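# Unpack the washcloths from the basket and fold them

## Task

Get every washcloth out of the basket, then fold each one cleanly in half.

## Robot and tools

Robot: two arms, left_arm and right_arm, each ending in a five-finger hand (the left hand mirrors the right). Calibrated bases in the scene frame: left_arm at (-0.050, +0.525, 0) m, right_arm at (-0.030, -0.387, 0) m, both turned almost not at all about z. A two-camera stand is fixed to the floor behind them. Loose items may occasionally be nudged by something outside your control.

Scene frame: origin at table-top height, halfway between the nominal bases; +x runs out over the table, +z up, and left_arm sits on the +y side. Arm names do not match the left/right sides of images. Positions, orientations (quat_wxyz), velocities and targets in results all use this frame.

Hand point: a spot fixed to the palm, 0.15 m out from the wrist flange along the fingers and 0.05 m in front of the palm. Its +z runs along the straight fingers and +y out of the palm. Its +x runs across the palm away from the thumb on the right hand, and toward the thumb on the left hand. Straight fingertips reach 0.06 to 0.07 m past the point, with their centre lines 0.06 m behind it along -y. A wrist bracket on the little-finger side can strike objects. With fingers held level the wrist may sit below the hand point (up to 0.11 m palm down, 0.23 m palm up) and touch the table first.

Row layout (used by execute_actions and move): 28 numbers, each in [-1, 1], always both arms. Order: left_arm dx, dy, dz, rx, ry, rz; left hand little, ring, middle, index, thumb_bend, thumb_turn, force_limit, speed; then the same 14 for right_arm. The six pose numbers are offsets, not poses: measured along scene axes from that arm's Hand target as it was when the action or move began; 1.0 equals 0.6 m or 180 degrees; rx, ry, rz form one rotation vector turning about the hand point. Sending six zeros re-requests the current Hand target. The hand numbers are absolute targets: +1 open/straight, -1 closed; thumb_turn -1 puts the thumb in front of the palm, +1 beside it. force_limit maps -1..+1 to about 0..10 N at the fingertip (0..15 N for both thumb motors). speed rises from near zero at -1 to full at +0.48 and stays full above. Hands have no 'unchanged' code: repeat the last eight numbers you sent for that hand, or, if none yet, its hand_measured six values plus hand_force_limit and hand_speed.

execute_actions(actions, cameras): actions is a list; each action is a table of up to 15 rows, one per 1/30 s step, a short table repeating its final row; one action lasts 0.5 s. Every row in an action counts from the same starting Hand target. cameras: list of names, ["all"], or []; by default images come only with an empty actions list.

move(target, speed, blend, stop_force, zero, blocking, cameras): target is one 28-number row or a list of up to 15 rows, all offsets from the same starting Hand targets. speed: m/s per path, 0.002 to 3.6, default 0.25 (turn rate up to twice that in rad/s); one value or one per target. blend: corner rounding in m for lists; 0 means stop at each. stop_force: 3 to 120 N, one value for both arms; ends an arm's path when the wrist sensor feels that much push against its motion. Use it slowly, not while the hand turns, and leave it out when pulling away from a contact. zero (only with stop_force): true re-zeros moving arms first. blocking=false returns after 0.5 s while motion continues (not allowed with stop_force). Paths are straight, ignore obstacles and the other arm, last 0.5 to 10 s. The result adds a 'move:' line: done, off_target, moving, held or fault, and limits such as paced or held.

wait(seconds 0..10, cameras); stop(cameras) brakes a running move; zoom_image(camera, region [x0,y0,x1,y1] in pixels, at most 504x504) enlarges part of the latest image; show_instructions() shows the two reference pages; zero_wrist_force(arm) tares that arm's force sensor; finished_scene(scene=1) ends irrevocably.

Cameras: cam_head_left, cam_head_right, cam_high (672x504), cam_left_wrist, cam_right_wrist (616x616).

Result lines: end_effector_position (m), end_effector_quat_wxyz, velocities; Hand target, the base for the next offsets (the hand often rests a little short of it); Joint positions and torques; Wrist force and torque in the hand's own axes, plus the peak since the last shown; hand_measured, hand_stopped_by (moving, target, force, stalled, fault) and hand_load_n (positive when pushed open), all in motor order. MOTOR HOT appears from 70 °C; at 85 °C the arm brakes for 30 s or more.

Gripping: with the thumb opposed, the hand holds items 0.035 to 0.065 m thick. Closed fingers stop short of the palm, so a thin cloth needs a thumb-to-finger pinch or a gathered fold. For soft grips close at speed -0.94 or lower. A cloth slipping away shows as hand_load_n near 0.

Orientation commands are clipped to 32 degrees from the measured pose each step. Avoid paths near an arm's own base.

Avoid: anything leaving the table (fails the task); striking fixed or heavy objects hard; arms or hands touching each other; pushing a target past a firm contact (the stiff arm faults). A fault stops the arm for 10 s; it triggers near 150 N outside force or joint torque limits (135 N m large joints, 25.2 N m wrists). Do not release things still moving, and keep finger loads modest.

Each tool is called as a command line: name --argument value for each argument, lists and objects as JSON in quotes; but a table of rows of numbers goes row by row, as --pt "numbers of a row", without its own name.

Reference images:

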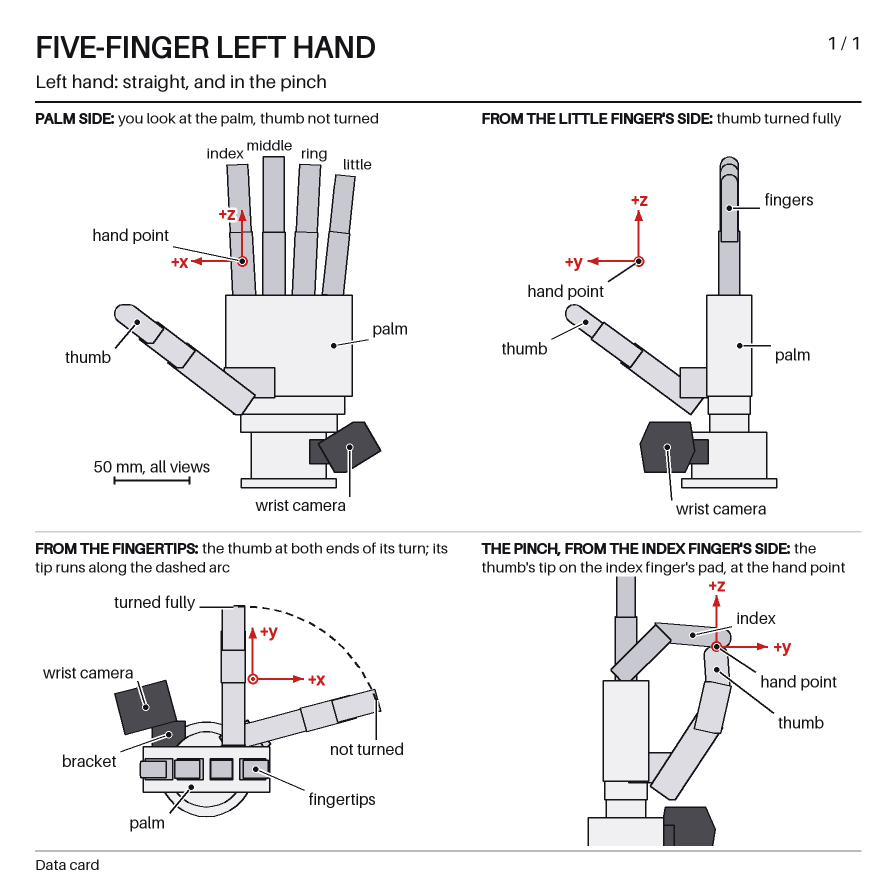

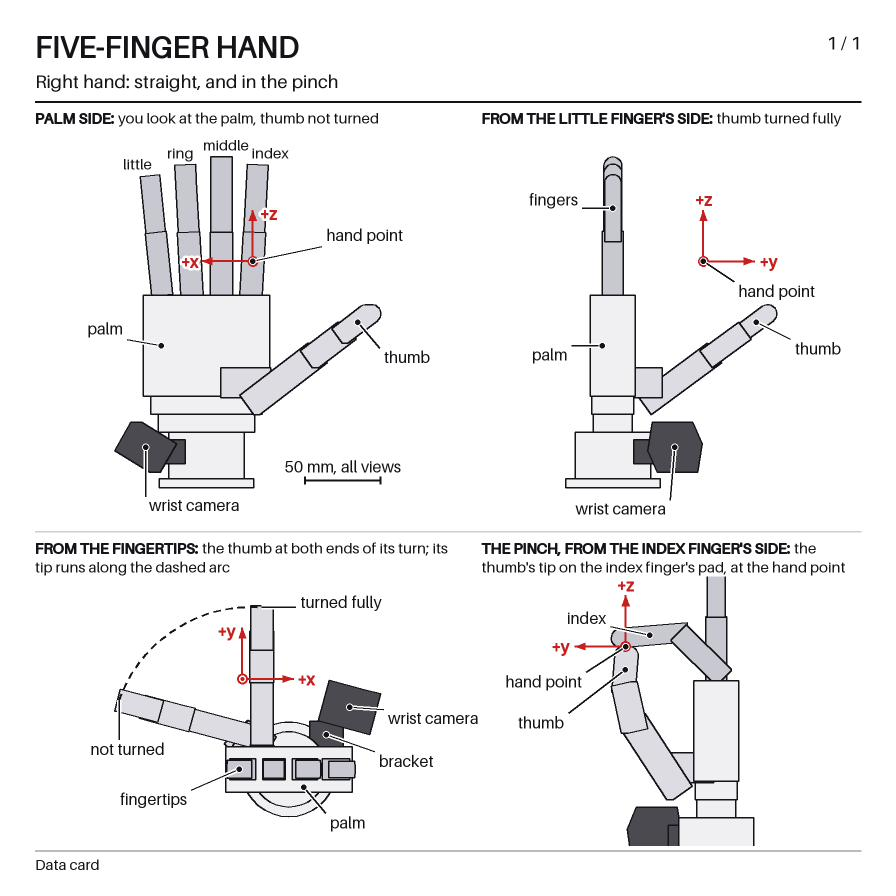

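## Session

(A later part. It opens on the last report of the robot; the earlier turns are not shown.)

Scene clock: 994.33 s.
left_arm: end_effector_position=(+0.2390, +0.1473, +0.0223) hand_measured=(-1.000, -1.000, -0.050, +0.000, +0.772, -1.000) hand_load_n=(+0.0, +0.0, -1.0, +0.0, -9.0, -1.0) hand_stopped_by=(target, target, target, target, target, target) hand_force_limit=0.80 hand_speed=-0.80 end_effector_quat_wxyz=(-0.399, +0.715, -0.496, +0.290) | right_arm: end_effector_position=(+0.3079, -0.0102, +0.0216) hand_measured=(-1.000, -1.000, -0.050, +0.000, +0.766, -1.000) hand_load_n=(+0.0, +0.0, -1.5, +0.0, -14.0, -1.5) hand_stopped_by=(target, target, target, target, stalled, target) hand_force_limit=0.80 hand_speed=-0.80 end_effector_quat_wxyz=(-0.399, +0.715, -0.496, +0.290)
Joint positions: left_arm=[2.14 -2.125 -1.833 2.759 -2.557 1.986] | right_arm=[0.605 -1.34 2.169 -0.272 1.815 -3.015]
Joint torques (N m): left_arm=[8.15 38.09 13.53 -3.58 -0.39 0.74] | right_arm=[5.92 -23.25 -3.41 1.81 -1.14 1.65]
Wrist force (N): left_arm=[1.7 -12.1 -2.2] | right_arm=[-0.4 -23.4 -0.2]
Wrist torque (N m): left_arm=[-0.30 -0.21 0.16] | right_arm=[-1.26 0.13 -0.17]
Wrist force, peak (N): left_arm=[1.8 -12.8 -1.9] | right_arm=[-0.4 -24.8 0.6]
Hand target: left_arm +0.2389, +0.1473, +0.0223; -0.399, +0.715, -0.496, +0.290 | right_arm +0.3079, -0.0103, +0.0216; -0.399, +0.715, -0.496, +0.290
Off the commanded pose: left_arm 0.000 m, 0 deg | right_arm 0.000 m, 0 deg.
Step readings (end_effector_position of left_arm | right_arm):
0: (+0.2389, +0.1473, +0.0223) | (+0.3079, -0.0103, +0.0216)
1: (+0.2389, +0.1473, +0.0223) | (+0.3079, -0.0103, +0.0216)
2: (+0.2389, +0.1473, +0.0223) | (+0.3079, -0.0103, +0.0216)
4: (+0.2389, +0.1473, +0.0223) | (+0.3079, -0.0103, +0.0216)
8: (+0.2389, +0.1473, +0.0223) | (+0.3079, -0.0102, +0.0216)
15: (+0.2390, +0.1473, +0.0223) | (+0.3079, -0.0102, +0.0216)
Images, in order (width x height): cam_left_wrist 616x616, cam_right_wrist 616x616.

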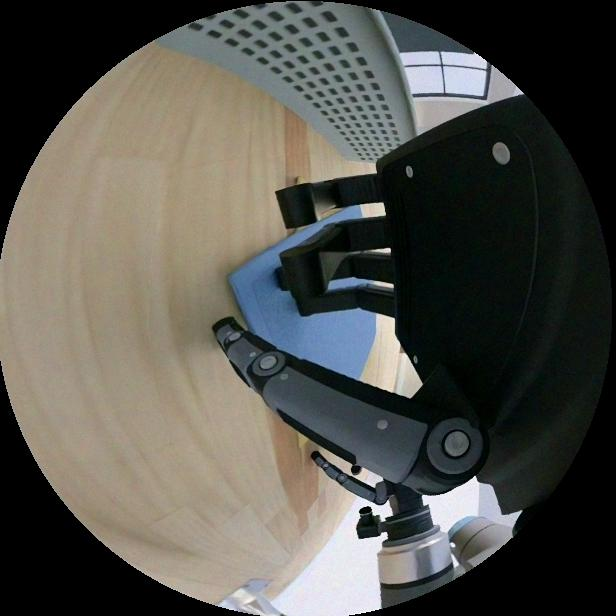

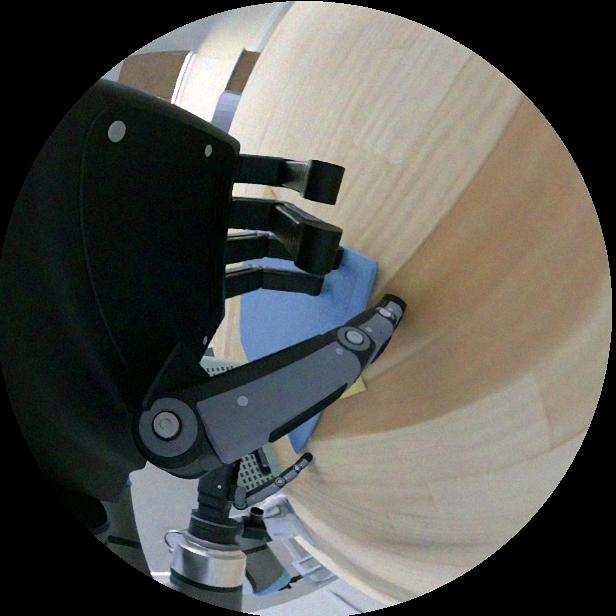

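execute_actions --actions '[[[0,0,-0.0017,0,0,0,-1,-1,-0.12,-0.07,0.72,-1,0.8,-0.9,0,0,-0.001,0,0,0,-1,-1,-0.12,-0.07,0.70,-1,0.8,-0.9]],[[0,0,-0.0015,0,0,0,-1,-1,-0.17,-0.12,0.66,-1,0.8,-0.9,0,0,-0.0015,0,0,0,-1,-1,-0.17,-0.12,0.64,-1,0.8,-0.9]]]' --cameras '["cam_left_wrist", "cam_right_wrist"]'

zoom_image --camera "cam_left_wrist" --region '[150, 200, 350, 400]'

zoom_image --camera "cam_right_wrist" --region '[266, 200, 466, 400]'

Scene clock: 1004.47 s.
left_arm: end_effector_position=(+0.2389, +0.1473, +0.0204) hand_measured=(-1.000, -1.000, -0.170, -0.120, +0.708, -1.000) hand_load_n=(+0.0, +0.0, +0.0, +0.0, +12.0, -2.0) hand_stopped_by=(target, target, target, target, force, target) hand_force_limit=0.80 hand_speed=-0.90 end_effector_quat_wxyz=(-0.399, +0.715, -0.496, +0.290) | right_arm: end_effector_position=(+0.3078, -0.0103, +0.0200) hand_measured=(-1.000, -1.000, -0.170, -0.120, +0.682, -1.000) hand_load_n=(+0.0, +0.0, +0.0, +0.0, +12.5, -3.0) hand_stopped_by=(target, target, target, target, force, target) hand_force_limit=0.80 hand_speed=-0.90 end_effector_quat_wxyz=(-0.399, +0.715, -0.496, +0.290)
Joint positions: left_arm=[2.14 -2.128 -1.834 2.763 -2.557 1.986] | right_arm=[0.605 -1.336 2.171 -0.277 1.815 -3.015]
Joint torques (N m): left_arm=[7.51 -5.32 -4.24 0.5 -0.5 2.24] | right_arm=[0 -2.1 -9.17 0.11 -0.04 0.43]
Wrist force (N): left_arm=[3.6 -41.4 -55.9] | right_arm=[-1.3 -44.6 -50.4]
Wrist torque (N m): left_arm=[-3.16 -0.98 0.50] | right_arm=[-4.05 0.68 -0.42]
Wrist force, peak (N): left_arm=[3.5 -41.6 -56.3] | right_arm=[-1.7 -44.8 -50.4]
Hand target: left_arm +0.2389, +0.1473, +0.0204; -0.399, +0.715, -0.496, +0.290 | right_arm +0.3079, -0.0103, +0.0201; -0.399, +0.715, -0.496, +0.290
Off the commanded pose: left_arm 0.000 m, 0 deg | right_arm 0.000 m, 0 deg.
Step readings (end_effector_position of left_arm | right_arm):
0: (+0.2389, +0.1473, +0.0223) | (+0.3079, -0.0103, +0.0216)
1: (+0.2389, +0.1473, +0.0223) | (+0.3078, -0.0103, +0.0215)
2: (+0.2389, +0.1474, +0.0221) | (+0.3078, -0.0103, +0.0214)
4: (+0.2390, +0.1473, +0.0214) | (+0.3078, -0.0103, +0.0210)
8: (+0.2390, +0.1473, +0.0213) | (+0.3078, -0.0103, +0.0209)
15: (+0.2389, +0.1473, +0.0212) | (+0.3078, -0.0103, +0.0209)
16: (+0.2389, +0.1473, +0.0212) | (+0.3078, -0.0103, +0.0209)
17: (+0.2389, +0.1473, +0.0211) | (+0.3077, -0.0103, +0.0206)
19: (+0.2389, +0.1473, +0.0206) | (+0.3078, -0.0103, +0.0201)
23: (+0.2389, +0.1473, +0.0204) | (+0.3078, -0.0103, +0.0200)
30: (+0.2389, +0.1473, +0.0204) | (+0.3078, -0.0103, +0.0200)
Images, in order (width x height): cam_left_wrist 616x616, cam_right_wrist 616x616.

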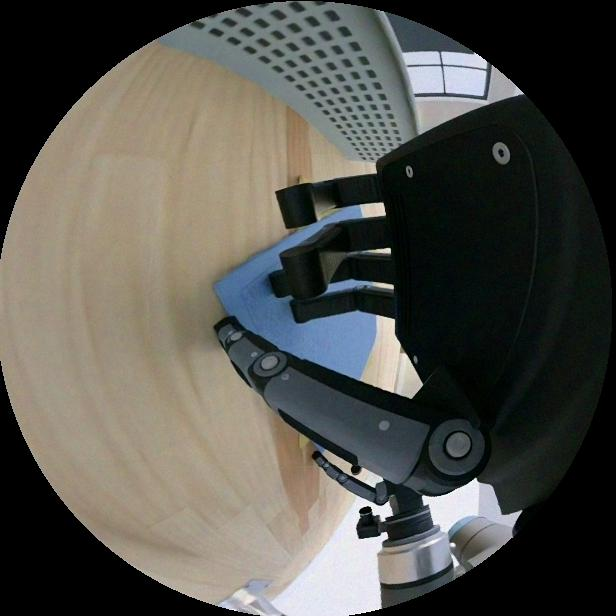

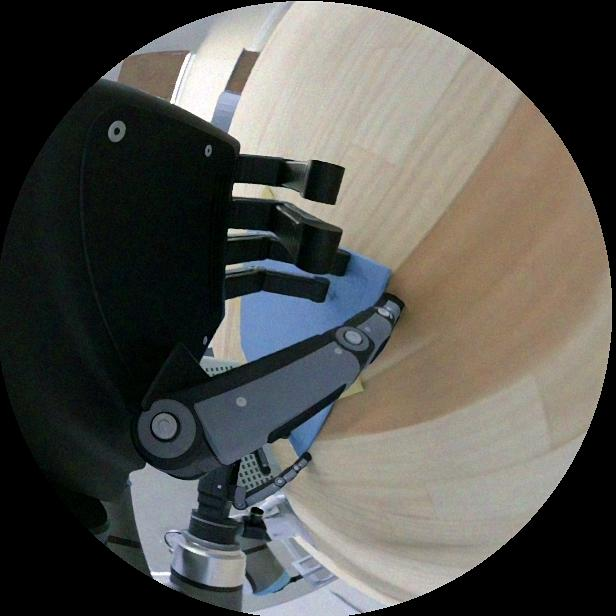

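Scaled by 2.520 from the camera's 616x616 image, which has a finer 880x880 frame.

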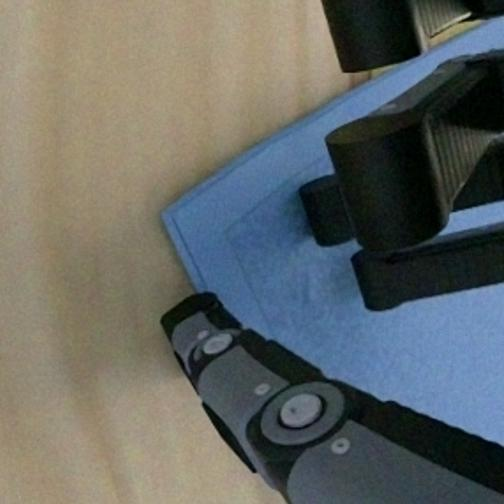

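Scaled by 2.520 from the camera's 616x616 image, which has a finer 880x880 frame.

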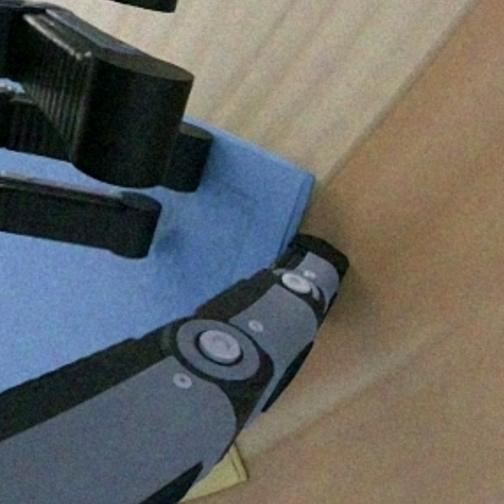

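execute_actions --actions '[[[0,0,0.002,0,0,0,-1,-1,-0.17,-0.12,0.66,-1,0.8,-0.9,0,0,0.002,0,0,0,-1,-1,-0.17,-0.12,0.64,-1,0.8,-0.9]]]' --cameras '[]'

Scene clock: 1008.73 s.
left_arm: end_effector_position=(+0.2389, +0.1473, +0.0216) hand_measured=(-1.000, -1.000, -0.170, -0.120, +0.708, -1.000) hand_load_n=(+0.0, +0.0, +0.0, +0.0, +13.5, -0.5) hand_stopped_by=(target, target, target, target, force, target) hand_force_limit=0.80 hand_speed=-0.90 end_effector_quat_wxyz=(-0.399, +0.715, -0.496, +0.290) | right_arm: end_effector_position=(+0.3079, -0.0103, +0.0213) hand_measured=(-1.000, -1.000, -0.170, -0.120, +0.680, -1.000) hand_load_n=(+0.0, +0.0, +0.0, +0.0, +0.5, -0.5) hand_stopped_by=(target, target, target, target, force, target) hand_force_limit=0.80 hand_speed=-0.90 end_effector_quat_wxyz=(-0.399, +0.715, -0.496, +0.290)
Joint positions: left_arm=[2.14 -2.126 -1.833 2.76 -2.557 1.986] | right_arm=[0.605 -1.339 2.17 -0.273 1.815 -3.015]
Joint torques (N m): left_arm=[8.31 36.86 15.97 1.55 -0.01 1.56] | right_arm=[-6.47 -23.23 -17.39 -2.91 1.42 -2.15]
Wrist force (N): left_arm=[2.3 -13.3 -29.7] | right_arm=[-0.1 -3.0 -0.7]
Wrist torque (N m): left_arm=[-1.37 -0.60 0.14] | right_arm=[-0.39 0.11 0.13]
Wrist force, peak (N): left_arm=[3.4 -42.4 -56.6] | right_arm=[-1.5 -45.1 -50.5]
Hand target: left_arm +0.2389, +0.1473, +0.0216; -0.399, +0.715, -0.496, +0.290 | right_arm +0.3079, -0.0103, +0.0213; -0.399, +0.715, -0.496, +0.290
Off the commanded pose: left_arm 0.000 m, 0 deg | right_arm 0.000 m, 0 deg.
Step readings (end_effector_position of left_arm | right_arm):
0: (+0.2389, +0.1473, +0.0204) | (+0.3079, -0.0103, +0.0201)
1: (+0.2389, +0.1473, +0.0204) | (+0.3079, -0.0103, +0.0201)
2: (+0.2389, +0.1474, +0.0205) | (+0.3078, -0.0103, +0.0203)
4: (+0.2388, +0.1475, +0.0212) | (+0.3078, -0.0103, +0.0210)
8: (+0.2389, +0.1474, +0.0215) | (+0.3078, -0.0103, +0.0212)
15: (+0.2389, +0.1474, +0.0215) | (+0.3079, -0.0103, +0.0213)
No camera images: "cameras" was empty.

execute_actions --actions '[[[0,0,0.0005,0,0,0,-1,-1,-0.22,-0.17,0.60,-1,1.0,-0.9,0,0,-0.001,0,0,0,-1,-1,-0.22,-0.17,0.58,-1,1.0,-0.9]]]' --cameras '[]'

execute_actions --actions '[[[0,0,-0.0008,0,0,0,-1,-1,-0.27,-0.22,0.55,-1,1.0,-0.9,0,0,-0.0012,0,0,0,-1,-1,-0.27,-0.22,0.52,-1,1.0,-0.9]]]' --cameras '["cam_left_wrist", "cam_right_wrist"]'

zoom_image --camera "cam_left_wrist" --region '[150, 200, 350, 400]'

zoom_image --camera "cam_right_wrist" --region '[266, 200, 466, 400]'

Scene clock: 1025.63 s.
left_arm: end_effector_position=(+0.2389, +0.1473, +0.0219) hand_measured=(-1.000, -1.000, -0.220, -0.170, +0.600, -1.000) hand_load_n=(+0.5, +0.0, +0.0, +0.0, +0.0, +0.0) hand_stopped_by=(target, target, target, target, target, target) hand_force_limit=1.00 hand_speed=-0.90 end_effector_quat_wxyz=(-0.399, +0.715, -0.496, +0.290) | right_arm: end_effector_position=(+0.3078, -0.0103, +0.0206) hand_measured=(-1.000, -1.000, -0.220, -0.170, +0.580, -1.000) hand_load_n=(+0.0, +0.0, +0.0, +0.0, +0.0, +0.0) hand_stopped_by=(target, target, target, target, target, target) hand_force_limit=1.00 hand_speed=-0.90 end_effector_quat_wxyz=(-0.399, +0.715, -0.496, +0.290)
Joint positions: left_arm=[2.14 -2.125 -1.833 2.76 -2.557 1.986] | right_arm=[0.605 -1.338 2.17 -0.275 1.815 -3.015]
Joint torques (N m): left_arm=[7.91 48.55 20.15 -3.79 -1.83 -1.4] | right_arm=[-10.38 -15.6 -17.85 2.01 -0.9 0.31]
Wrist force (N): left_arm=[1.3 0.0 -0.7] | right_arm=[-0.9 -1.2 1.2]
Wrist torque (N m): left_arm=[-0.03 -0.18 -0.02] | right_arm=[-0.21 0.18 0.13]
Wrist force, peak (N): left_arm=[2.3 -12.9 -29.5] | right_arm=[-0.7 -11.8 -14.6]
Hand target: left_arm +0.2389, +0.1473, +0.0219; -0.399, +0.715, -0.496, +0.290 | right_arm +0.3079, -0.0103, +0.0207; -0.399, +0.715, -0.496, +0.290
Off the commanded pose: left_arm 0.000 m, 0 deg | right_arm 0.000 m, 0 deg.
Step readings (end_effector_position of left_arm | right_arm):
0: (+0.2389, +0.1473, +0.0216) | (+0.3079, -0.0103, +0.0213)
1: (+0.2389, +0.1473, +0.0216) | (+0.3079, -0.0103, +0.0213)
2: (+0.2390, +0.1473, +0.0217) | (+0.3079, -0.0103, +0.0211)
4: (+0.2390, +0.1473, +0.0218) | (+0.3079, -0.0102, +0.0208)
8: (+0.2389, +0.1473, +0.0218) | (+0.3079, -0.0103, +0.0207)
15: (+0.2389, +0.1473, +0.0219) | (+0.3079, -0.0103, +0.0206)
No camera images: "cameras" was empty.

Scene clock: 1026.33 s.
left_arm: end_effector_position=(+0.2389, +0.1473, +0.0214) hand_measured=(-1.000, -1.000, -0.270, -0.220, +0.550, -1.000) hand_load_n=(+0.0, +0.0, +0.0, +0.0, +0.0, +0.0) hand_stopped_by=(target, target, target, target, target, target) hand_force_limit=1.00 hand_speed=-0.90 end_effector_quat_wxyz=(-0.399, +0.715, -0.496, +0.290) | right_arm: end_effector_position=(+0.3079, -0.0103, +0.0199) hand_measured=(-1.000, -1.000, -0.270, -0.220, +0.520, -1.000) hand_load_n=(+0.0, +0.5, +0.0, +0.0, +0.0, +0.0) hand_stopped_by=(target, target, target, target, target, target) hand_force_limit=1.00 hand_speed=-0.90 end_effector_quat_wxyz=(-0.399, +0.715, -0.496, +0.290)
Joint positions: left_arm=[2.14 -2.126 -1.834 2.761 -2.557 1.986] | right_arm=[0.605 -1.336 2.171 -0.277 1.815 -3.015]
Joint torques (N m): left_arm=[8.93 22.21 6.61 -2.42 -1.98 -1.49] | right_arm=[-10.77 -37.24 -4.28 1.73 -0.93 0.68]
Wrist force (N): left_arm=[1.4 0.0 -0.8] | right_arm=[-0.5 -1.2 1.1]
Wrist torque (N m): left_arm=[-0.02 -0.19 -0.02] | right_arm=[-0.20 0.13 0.16]
Wrist force, peak (N): left_arm=[1.6 0.2 -0.8] | right_arm=[-0.5 -1.7 1.2]
Hand target: left_arm +0.2389, +0.1473, +0.0214; -0.399, +0.715, -0.496, +0.290 | right_arm +0.3079, -0.0103, +0.0199; -0.399, +0.715, -0.496, +0.290
Off the commanded pose: left_arm 0.000 m, 0 deg | right_arm 0.000 m, 0 deg.
Step readings (end_effector_position of left_arm | right_arm):
0: (+0.2389, +0.1473, +0.0219) | (+0.3078, -0.0103, +0.0206)
1: (+0.2389, +0.1473, +0.0219) | (+0.3078, -0.0103, +0.0206)
2: (+0.2389, +0.1473, +0.0219) | (+0.3078, -0.0103, +0.0205)
4: (+0.2390, +0.1472, +0.0217) | (+0.3079, -0.0102, +0.0200)
8: (+0.2390, +0.1472, +0.0215) | (+0.3079, -0.0102, +0.0199)
15: (+0.2389, +0.1473, +0.0214) | (+0.3079, -0.0103, +0.0199)
Images, in order (width x height): cam_left_wrist 616x616, cam_right_wrist 616x616.

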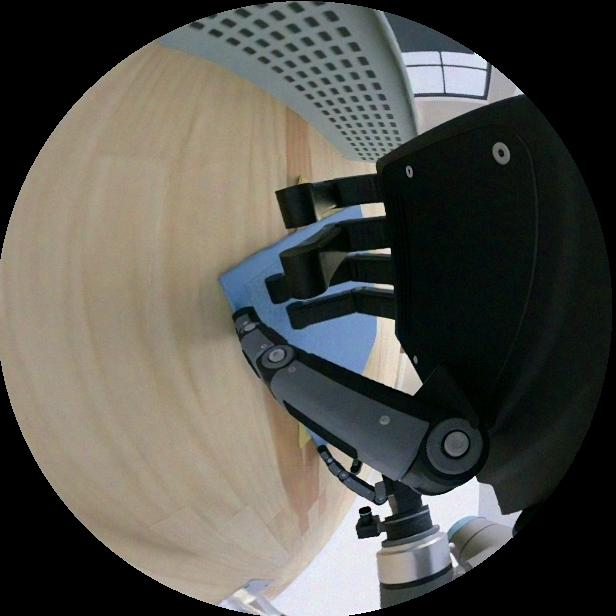

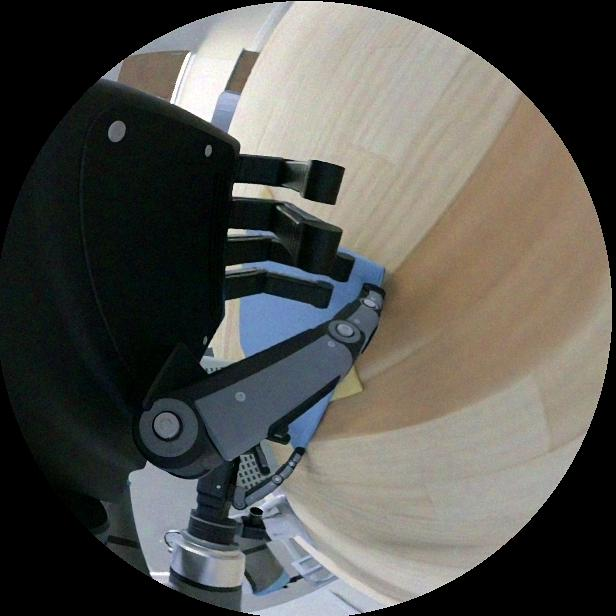

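Scaled by 2.520 from the camera's 616x616 image, which has a finer 880x880 frame.

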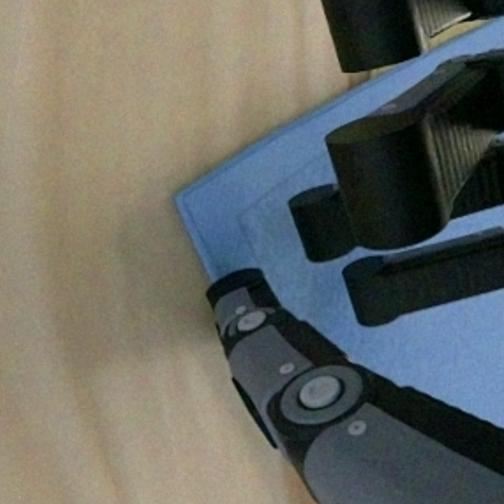

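Scaled by 2.520 from the camera's 616x616 image, which has a finer 880x880 frame.

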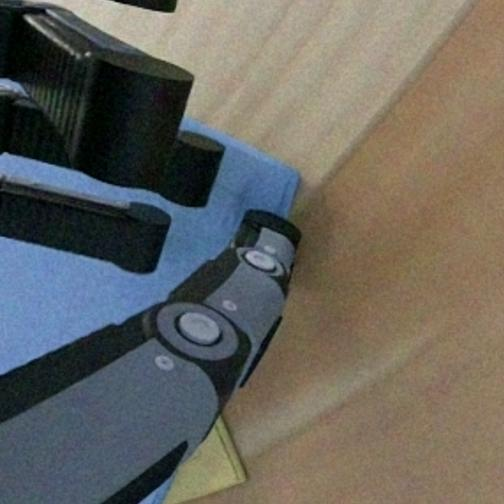

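execute_actions --actions '[[[0,0,0.015,0,0,0,-1,-1,-0.27,-0.22,0.55,-1,1.0,-0.9,0,0,0.015,0,0,0,-1,-1,-0.27,-0.22,0.52,-1,1.0,-0.9]],[[0,0,0,0,0,0,-1,-1,-0.05,0.0,0.77,-1,1.0,-0.6,0,0,0,0,0,0,-1,-1,-0.05,0.0,0.77,-1,1.0,-0.6]]]' --cameras '[]'

move --target '[0, 0, -0.04, 0, 0, 0, -1, -1, -0.05, 0.0, 0.77, -1, 1.0, -0.6, 0, 0, -0.04, 0, 0, 0, -1, -1, -0.05, 0.0, 0.77, -1, 1.0, -0.6]' --cameras '["cam_left_wrist", "cam_right_wrist"]' --speed 0.008 --stop_force 8

zoom_image --camera "cam_left_wrist" --region '[150, 200, 350, 400]'

zoom_image --camera "cam_right_wrist" --region '[266, 200, 466, 400]'

Scene clock: 1049.33 s.
left_arm: end_effector_position=(+0.2389, +0.1473, +0.0304) hand_measured=(-1.000, -1.000, -0.050, +0.000, +0.770, -1.000) hand_load_n=(+0.0, +0.0, +0.0, +0.0, +0.0, +0.0) hand_stopped_by=(target, target, target, target, target, target) hand_force_limit=1.00 hand_speed=-0.60 end_effector_quat_wxyz=(-0.399, +0.715, -0.496, +0.290) | right_arm: end_effector_position=(+0.3079, -0.0103, +0.0289) hand_measured=(-1.000, -1.000, -0.050, +0.000, +0.770, -1.000) hand_load_n=(+0.0, +0.0, +0.0, +0.0, +0.0, +0.0) hand_stopped_by=(target, target, target, target, target, target) hand_force_limit=1.00 hand_speed=-0.60 end_effector_quat_wxyz=(-0.399, +0.715, -0.496, +0.290)
Joint positions: left_arm=[2.14 -2.11 -1.829 2.74 -2.557 1.986] | right_arm=[0.605 -1.355 2.163 -0.25 1.815 -3.015]
Joint torques (N m): left_arm=[10.11 47.86 7.35 -3.72 -2.55 -1.82] | right_arm=[-7.4 -32.81 -5.55 2.46 -0.55 1.04]
Wrist force (N): left_arm=[1.5 0.2 -0.7] | right_arm=[-0.7 -1.2 1.2]
Wrist torque (N m): left_arm=[0.00 -0.21 -0.01] | right_arm=[-0.20 0.14 0.13]
Wrist force, peak (N): left_arm=[1.1 2.3 0.5] | right_arm=[-0.6 1.5 2.1]
Hand target: left_arm +0.2389, +0.1473, +0.0304; -0.399, +0.715, -0.496, +0.290 | right_arm +0.3079, -0.0103, +0.0289; -0.399, +0.715, -0.496, +0.290
Off the commanded pose: left_arm 0.000 m, 0 deg | right_arm 0.000 m, 0 deg.
Step readings (end_effector_position of left_arm | right_arm):
0: (+0.2389, +0.1473, +0.0214) | (+0.3079, -0.0103, +0.0199)
1: (+0.2389, +0.1474, +0.0215) | (+0.3078, -0.0103, +0.0201)
2: (+0.2389, +0.1474, +0.0233) | (+0.3077, -0.0104, +0.0221)
4: (+0.2389, +0.1474, +0.0298) | (+0.3077, -0.0103, +0.0281)
8: (+0.2389, +0.1473, +0.0310) | (+0.3079, -0.0102, +0.0296)
15: (+0.2390, +0.1473, +0.0304) | (+0.3079, -0.0102, +0.0290)
16: (+0.2390, +0.1473, +0.0304) | (+0.3079, -0.0102, +0.0290)
17: (+0.2390, +0.1473, +0.0304) | (+0.3079, -0.0102, +0.0290)
19: (+0.2389, +0.1473, +0.0304) | (+0.3079, -0.0102, +0.0289)
23: (+0.2389, +0.1473, +0.0304) | (+0.3079, -0.0103, +0.0289)
30: (+0.2389, +0.1473, +0.0304) | (+0.3079, -0.0103, +0.0289)
No camera images: "cameras" was empty.

Scene clock: 1051.40 s.
left_arm: end_effector_position=(+0.2389, +0.1473, +0.0227) hand_measured=(-1.000, -1.000, -0.050, +0.000, +0.770, -1.000) hand_load_n=(+0.0, +0.0, +0.0, +0.0, -0.5, +0.0) hand_stopped_by=(target, target, target, target, target, target) hand_force_limit=1.00 hand_speed=-0.60 end_effector_quat_wxyz=(-0.399, +0.715, -0.496, +0.290) | right_arm: end_effector_position=(+0.3079, -0.0103, +0.0225) hand_measured=(-1.000, -1.000, -0.050, +0.000, +0.770, -1.000) hand_load_n=(+0.0, +0.0, +0.0, +0.0, +0.0, -0.5) hand_stopped_by=(target, target, target, target, target, target) hand_force_limit=1.00 hand_speed=-0.60 end_effector_quat_wxyz=(-0.399, +0.715, -0.496, +0.290)
Joint positions: left_arm=[2.14 -2.124 -1.833 2.758 -2.557 1.986] | right_arm=[0.605 -1.342 2.169 -0.27 1.815 -3.015]
Joint torques (N m): left_arm=[9.71 45.05 18.38 -3.41 0.9 -1.8] | right_arm=[-8.36 -35.9 -25.28 2.4 -0.55 1.21]
Wrist force (N): left_arm=[2.0 -6.0 -5.7] | right_arm=[-0.6 -8.1 -3.9]
Wrist torque (N m): left_arm=[-0.34 -0.29 0.07] | right_arm=[-0.78 0.19 0.05]
Wrist force, peak (N): left_arm=[2.2 -11.7 -10.4] | right_arm=[-0.9 -15.1 -8.1]
Hand target: left_arm +0.2389, +0.1473, +0.0227; -0.399, +0.715, -0.496, +0.290 (not the last commanded pose) | right_arm +0.3079, -0.0103, +0.0225; -0.399, +0.715, -0.496, +0.290 (not the last commanded pose)
Off the commanded pose: left_arm 0.016 m, 0 deg | right_arm 0.018 m, 0 deg.
move: contact (left_arm, right_arm)
Images, in order (width x height): cam_left_wrist 616x616, cam_right_wrist 616x616.

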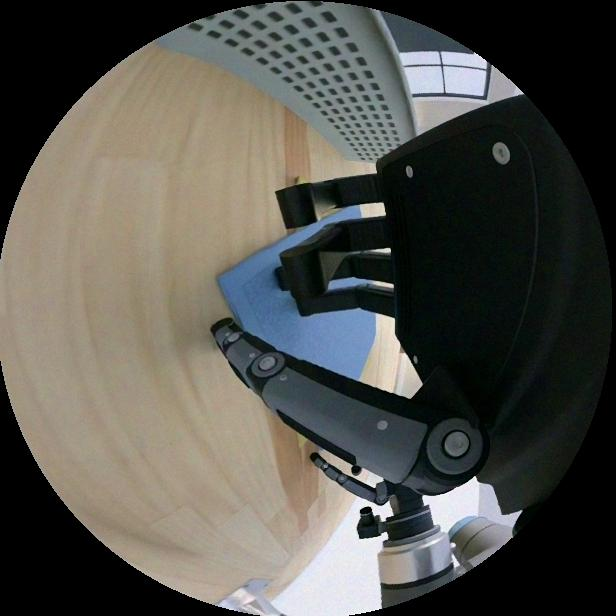

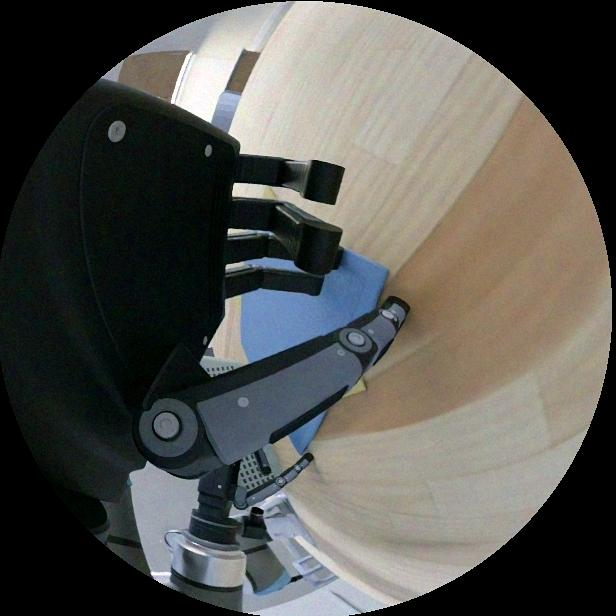

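Scaled by 2.520 from the camera's 616x616 image, which has a finer 880x880 frame.

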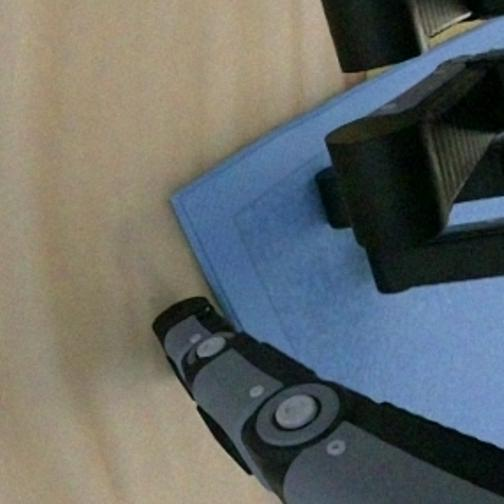

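Scaled by 2.520 from the camera's 616x616 image, which has a finer 880x880 frame.

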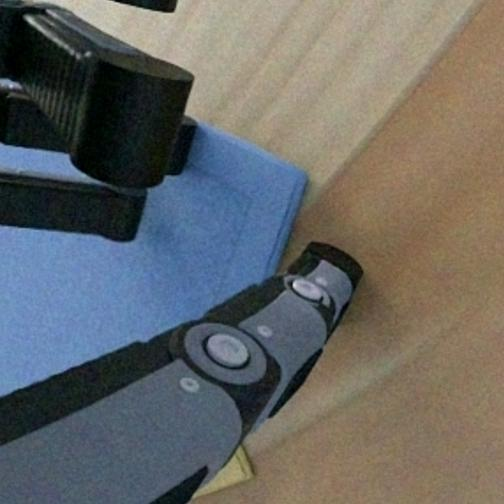

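execute_actions --actions '[[[0,0,-0.003,0,0,0,-1,-1,-0.10,-0.05,0.65,-1,1.0,-0.88,0,0,-0.003,0,0,0,-1,-1,-0.10,-0.05,0.65,-1,1.0,-0.88]]]' --cameras '[]'

execute_actions --actions '[[[0,0,-0.003,0,0,0,-1,-1,-0.15,-0.10,0.54,-1,1.0,-0.88,0,0,-0.003,0,0,0,-1,-1,-0.15,-0.10,0.54,-1,1.0,-0.88]]]' --cameras '["cam_left_wrist", "cam_right_wrist"]'

zoom_image --camera "cam_left_wrist" --region '[150, 200, 350, 400]'

zoom_image --camera "cam_right_wrist" --region '[266, 200, 466, 400]'

Scene clock: 1061.33 s.
left_arm: end_effector_position=(+0.2390, +0.1473, +0.0209) hand_measured=(-1.000, -1.000, -0.100, -0.050, +0.726, -1.000) hand_load_n=(+0.0, +0.0, +0.0, +0.0, +14.5, -1.5) hand_stopped_by=(target, target, target, target, force, target) hand_force_limit=1.00 hand_speed=-0.88 end_effector_quat_wxyz=(-0.399, +0.715, -0.496, +0.290) | right_arm: end_effector_position=(+0.3079, -0.0103, +0.0207) hand_measured=(-1.000, -1.000, -0.100, -0.050, +0.726, -1.000) hand_load_n=(+0.0, +0.0, +0.0, +0.0, +14.0, -2.5) hand_stopped_by=(target, target, target, target, force, target) hand_force_limit=1.00 hand_speed=-0.88 end_effector_quat_wxyz=(-0.399, +0.715, -0.496, +0.290)
Joint positions: left_arm=[2.14 -2.127 -1.834 2.762 -2.557 1.986] | right_arm=[0.605 -1.338 2.17 -0.275 1.815 -3.015]
Joint torques (N m): left_arm=[9.77 -3.91 -4.62 -0.29 2.52 1.57] | right_arm=[-8.31 12.83 4.53 -0.24 -0.61 0.74]
Wrist force (N): left_arm=[4.0 -39.6 -52.1] | right_arm=[-2.2 -47.6 -50.7]
Wrist torque (N m): left_arm=[-2.93 -0.95 0.52] | right_arm=[-4.23 0.76 -0.47]
Wrist force, peak (N): left_arm=[3.9 -39.8 -52.2] | right_arm=[-2.6 -48.2 -51.1]
Hand target: left_arm +0.2389, +0.1473, +0.0209; -0.399, +0.715, -0.496, +0.290 | right_arm +0.3079, -0.0103, +0.0207; -0.399, +0.715, -0.496, +0.290
Off the commanded pose: left_arm 0.000 m, 0 deg | right_arm 0.000 m, 0 deg.
Step readings (end_effector_position of left_arm | right_arm):
0: (+0.2389, +0.1473, +0.0227) | (+0.3079, -0.0103, +0.0225)
1: (+0.2389, +0.1473, +0.0227) | (+0.3079, -0.0103, +0.0225)
2: (+0.2390, +0.1473, +0.0223) | (+0.3080, -0.0102, +0.0223)
4: (+0.2390, +0.1472, +0.0213) | (+0.3081, -0.0101, +0.0212)
8: (+0.2390, +0.1472, +0.0210) | (+0.3081, -0.0101, +0.0208)
15: (+0.2390, +0.1473, +0.0209) | (+0.3079, -0.0103, +0.0207)
No camera images: "cameras" was empty.

Scene clock: 1062.03 s.
left_arm: end_effector_position=(+0.2389, +0.1473, +0.0191) hand_measured=(-1.000, -1.000, -0.150, -0.100, +0.722, -1.000) hand_load_n=(+0.5, +0.0, +0.0, +0.0, +13.0, -3.0) hand_stopped_by=(target, target, target, target, force, target) hand_force_limit=1.00 hand_speed=-0.88 end_effector_quat_wxyz=(-0.399, +0.715, -0.496, +0.290) | right_arm: end_effector_position=(+0.3079, -0.0102, +0.0189) hand_measured=(-1.000, -1.000, -0.150, -0.100, +0.726, -1.000) hand_load_n=(+0.0, +0.5, +0.0, +0.0, +14.0, -6.5) hand_stopped_by=(target, target, target, target, force, target) hand_force_limit=1.00 hand_speed=-0.88 end_effector_quat_wxyz=(-0.399, +0.715, -0.496, +0.290)
Joint positions: left_arm=[2.14 -2.13 -1.835 2.766 -2.557 1.986] | right_arm=[0.605 -1.334 2.172 -0.28 1.815 -3.015]
Joint torques (N m): left_arm=[8.35 -9.51 -18.25 2.9 7.52 3.97] | right_arm=[-8.36 29.66 23.58 3.81 0.58 -2.5]
Wrist force (N): left_arm=[6.7 -89.4 -97.9] | right_arm=[-4.8 -103.6 -99.0]
Wrist torque (N m): left_arm=[-6.04 -1.65 1.16] | right_arm=[-7.85 1.44 -1.21]
Wrist force, peak (N): left_arm=[6.6 -89.7 -97.9] | right_arm=[-5.0 -103.8 -99.4]
Hand target: left_arm +0.2389, +0.1473, +0.0191; -0.399, +0.715, -0.496, +0.290 | right_arm +0.3079, -0.0103, +0.0189; -0.399, +0.715, -0.496, +0.290
Off the commanded pose: left_arm 0.000 m, 0 deg | right_arm 0.000 m, 0 deg.
Step readings (end_effector_position of left_arm | right_arm):
0: (+0.2390, +0.1473, +0.0209) | (+0.3079, -0.0103, +0.0207)
1: (+0.2389, +0.1473, +0.0209) | (+0.3078, -0.0103, +0.0206)
2: (+0.2389, +0.1474, +0.0205) | (+0.3078, -0.0103, +0.0202)
4: (+0.2390, +0.1473, +0.0194) | (+0.3080, -0.0102, +0.0193)
8: (+0.2390, +0.1473, +0.0191) | (+0.3080, -0.0101, +0.0190)
15: (+0.2390, +0.1473, +0.0191) | (+0.3079, -0.0102, +0.0189)
Images, in order (width x height): cam_left_wrist 616x616, cam_right_wrist 616x616.

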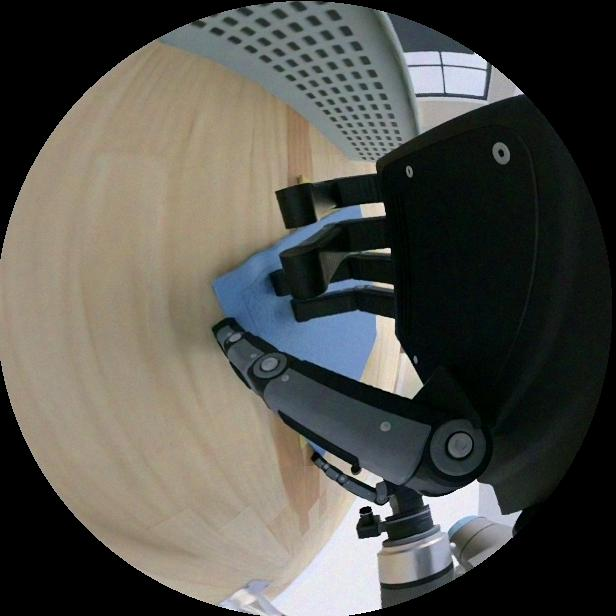

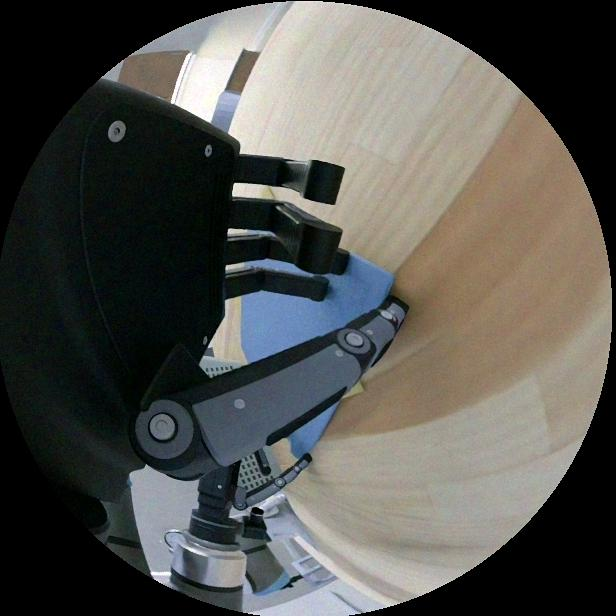

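Scaled by 2.520 from the camera's 616x616 image, which has a finer 880x880 frame.

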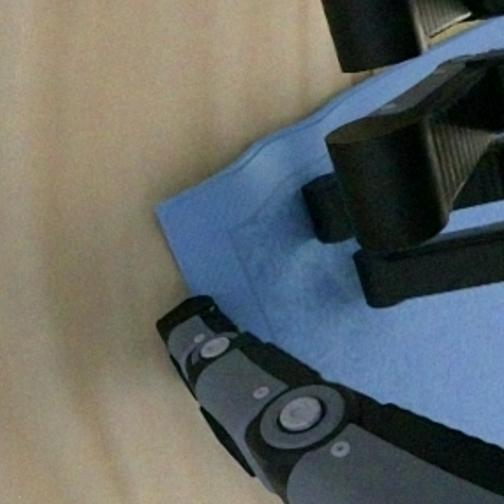

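Scaled by 2.520 from the camera's 616x616 image, which has a finer 880x880 frame.

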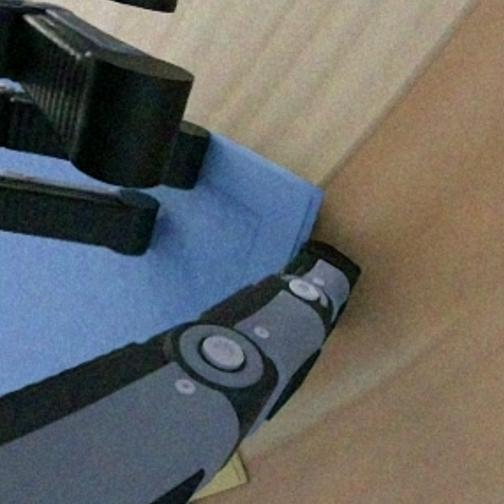

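execute_actions --actions '[[[0,0,0.005,0,0,0,-1,-1,-0.15,-0.10,0.60,-1,1.0,-0.88,0,0,0.005,0,0,0,-1,-1,-0.15,-0.10,0.60,-1,1.0,-0.88]]]' --cameras '[]'

Scene clock: 1067.13 s.
left_arm: end_effector_position=(+0.2389, +0.1473, +0.0220) hand_measured=(-1.000, -1.000, -0.150, -0.100, +0.718, -1.000) hand_load_n=(+0.0, +0.0, +0.0, +0.0, +3.0, -0.5) hand_stopped_by=(target, target, target, target, force, target) hand_force_limit=1.00 hand_speed=-0.88 end_effector_quat_wxyz=(-0.399, +0.715, -0.496, +0.290) | right_arm: end_effector_position=(+0.3079, -0.0103, +0.0218) hand_measured=(-1.000, -1.000, -0.150, -0.100, +0.716, -1.000) hand_load_n=(+0.0, +0.0, +0.0, +0.0, +2.0, -1.0) hand_stopped_by=(target, target, target, target, force, target) hand_force_limit=1.00 hand_speed=-0.88 end_effector_quat_wxyz=(-0.399, +0.715, -0.496, +0.290)
Joint positions: left_arm=[2.14 -2.125 -1.833 2.759 -2.557 1.986] | right_arm=[0.605 -1.34 2.169 -0.271 1.815 -3.015]
Joint torques (N m): left_arm=[9.66 36.81 19.49 -0.25 -2.96 -1.86] | right_arm=[-8.54 -31.61 -26.03 -2 -0.14 1.47]
Wrist force (N): left_arm=[1.2 -2.6 -7.0] | right_arm=[-0.6 -4.7 -3.4]
Wrist torque (N m): left_arm=[-0.29 -0.26 0.01] | right_arm=[-0.67 0.23 0.06]
Wrist force, peak (N): left_arm=[6.8 -89.6 -98.2] | right_arm=[-4.8 -104.3 -99.6]
Hand target: left_arm +0.2389, +0.1473, +0.0221; -0.399, +0.715, -0.496, +0.290 | right_arm +0.3079, -0.0103, +0.0219; -0.399, +0.715, -0.496, +0.290
Off the commanded pose: left_arm 0.000 m, 0 deg | right_arm 0.000 m, 0 deg.
Step readings (end_effector_position of left_arm | right_arm):
0: (+0.2389, +0.1473, +0.0191) | (+0.3079, -0.0103, +0.0189)
1: (+0.2389, +0.1473, +0.0191) | (+0.3078, -0.0103, +0.0189)
2: (+0.2389, +0.1474, +0.0198) | (+0.3077, -0.0104, +0.0194)
4: (+0.2387, +0.1474, +0.0215) | (+0.3074, -0.0106, +0.0212)
8: (+0.2388, +0.1474, +0.0220) | (+0.3076, -0.0105, +0.0216)
15: (+0.2389, +0.1473, +0.0220) | (+0.3078, -0.0103, +0.0218)
No camera images: "cameras" was empty.

move --pt "0 0 0.13 0 0 0 -1 -1 -0.08 -0.02 0.6 -1 0.8 -0.6 0 0 0.13 0 0 0 -1 -1 -0.08 -0.02 0.6 -1 0.8 -0.6" --pt "0.33 0.115 0.1 -0.00826 0.0236 0 -1 -1 -0.08 -0.02 0.6 -1 0.8 -0.6 0.087 -0.35 0.297 0 0 0 -1 -1 -0.08 -0.02 0.6 -1 0.8 -0.6" --cameras '["cam_left_wrist", "cam_head_right", "cam_high"]' --speed 0.2

zoom_image --camera "cam_left_wrist" --region '[50, 130, 350, 430]'

zoom_image --camera "cam_high" --region '[300, 180, 440, 320]'

zoom_image --camera "cam_head_right" --region '[220, 240, 400, 420]'

Scene clock: 1092.97 s.
left_arm: end_effector_position=(+0.4368, +0.2163, +0.0820) hand_measured=(-1.000, -1.000, -0.080, -0.020, +0.716, -1.000) hand_load_n=(+0.0, +0.0, +0.0, +0.0, +0.0, -0.5) hand_stopped_by=(target, target, target, target, force, target) hand_force_limit=0.80 hand_speed=-0.60 end_effector_quat_wxyz=(-0.371, +0.731, -0.506, +0.269) | right_arm: end_effector_position=(+0.3601, -0.2203, +0.2001) hand_measured=(-1.000, -1.000, -0.080, -0.020, +0.714, -1.000) hand_load_n=(+0.0, +0.0, +0.0, +0.0, +0.0, +0.0) hand_stopped_by=(target, target, target, target, force, target) hand_force_limit=0.80 hand_speed=-0.60 end_effector_quat_wxyz=(-0.399, +0.715, -0.496, +0.291)
Joint positions: left_arm=[2.619 -2.006 -1.685 2.864 -2.233 2.531] | right_arm=[-0.272 -1.855 2.136 0.343 1.072 -3.496]
Joint torques (N m): left_arm=[11.78 46.3 23.01 -2.4 0.08 0.83] | right_arm=[-10.76 4.81 -12.97 1.43 -2.17 -1.61]
Wrist force (N): left_arm=[1.1 -0.2 -0.3] | right_arm=[-1.7 -2.0 1.1]
Wrist torque (N m): left_arm=[-0.04 -0.15 0.00] | right_arm=[-0.34 0.25 -0.08]
Wrist force, peak (N): left_arm=[1.1 -2.9 -7.2] | right_arm=[-0.8 -5.4 -3.5]
Hand target: left_arm +0.4369, +0.2163, +0.0821; -0.371, +0.731, -0.506, +0.269 | right_arm +0.3601, -0.2203, +0.2001; -0.399, +0.715, -0.496, +0.290
Off the commanded pose: left_arm 0.000 m, 0 deg | right_arm 0.000 m, 0 deg.
move: done
Images, in order (width x height): cam_head_right 672x504, cam_high 672x504, cam_left_wrist 616x616.

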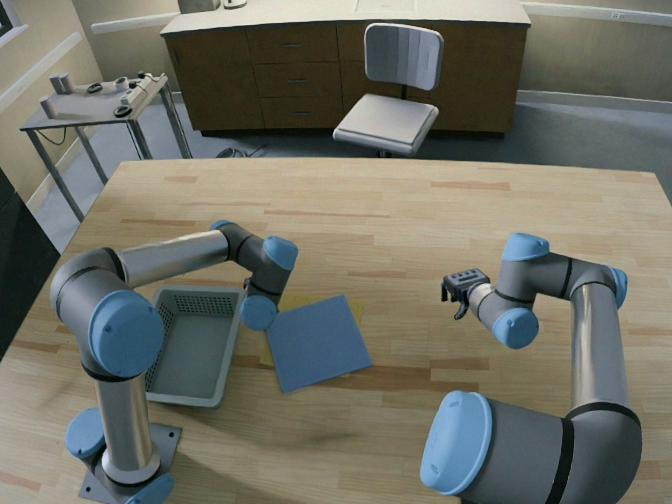

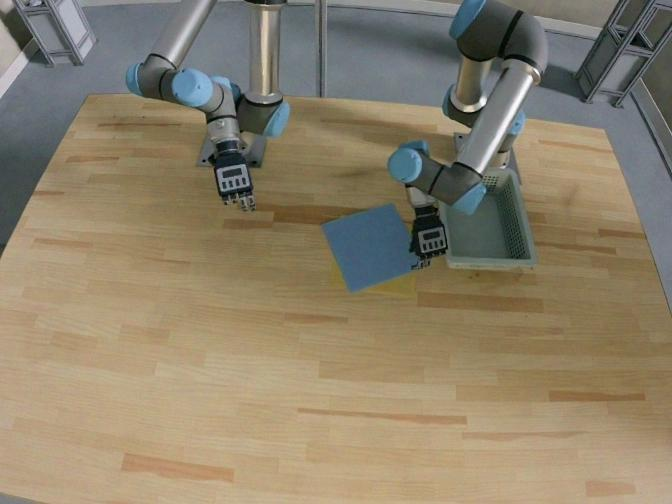

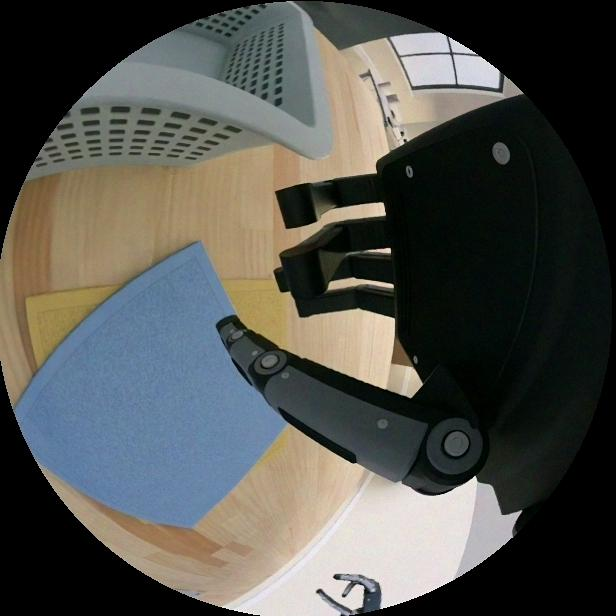

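Scaled by 1.680 from the camera's 616x616 image, which has a finer 880x880 frame.

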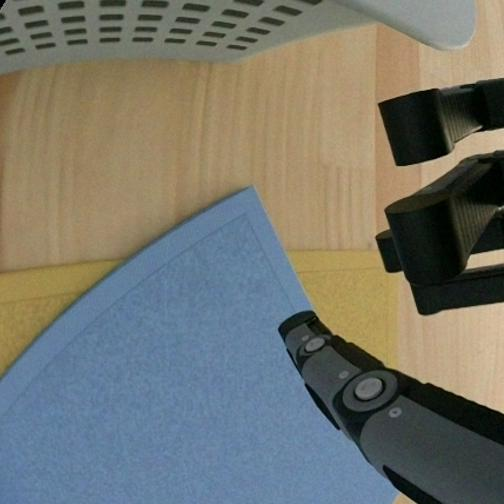

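Scaled by 3.600 from the camera's 672x504 image, which has a finer 960x720 frame.

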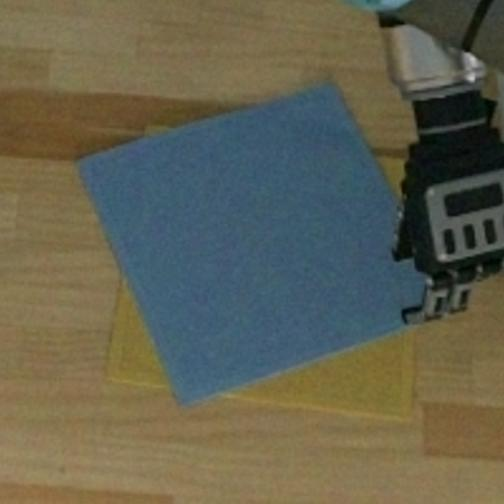

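Scaled by 2.800 from the camera's 672x504 image, which has a finer 960x720 frame.

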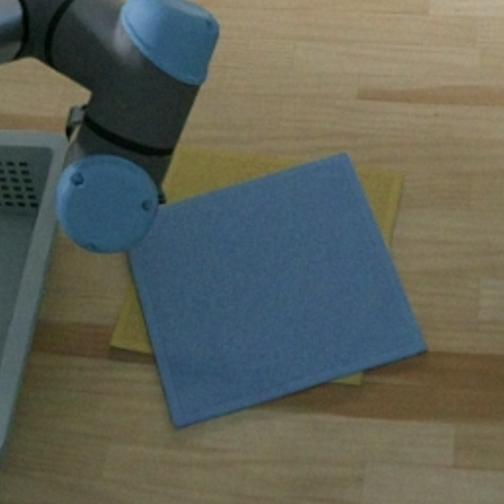

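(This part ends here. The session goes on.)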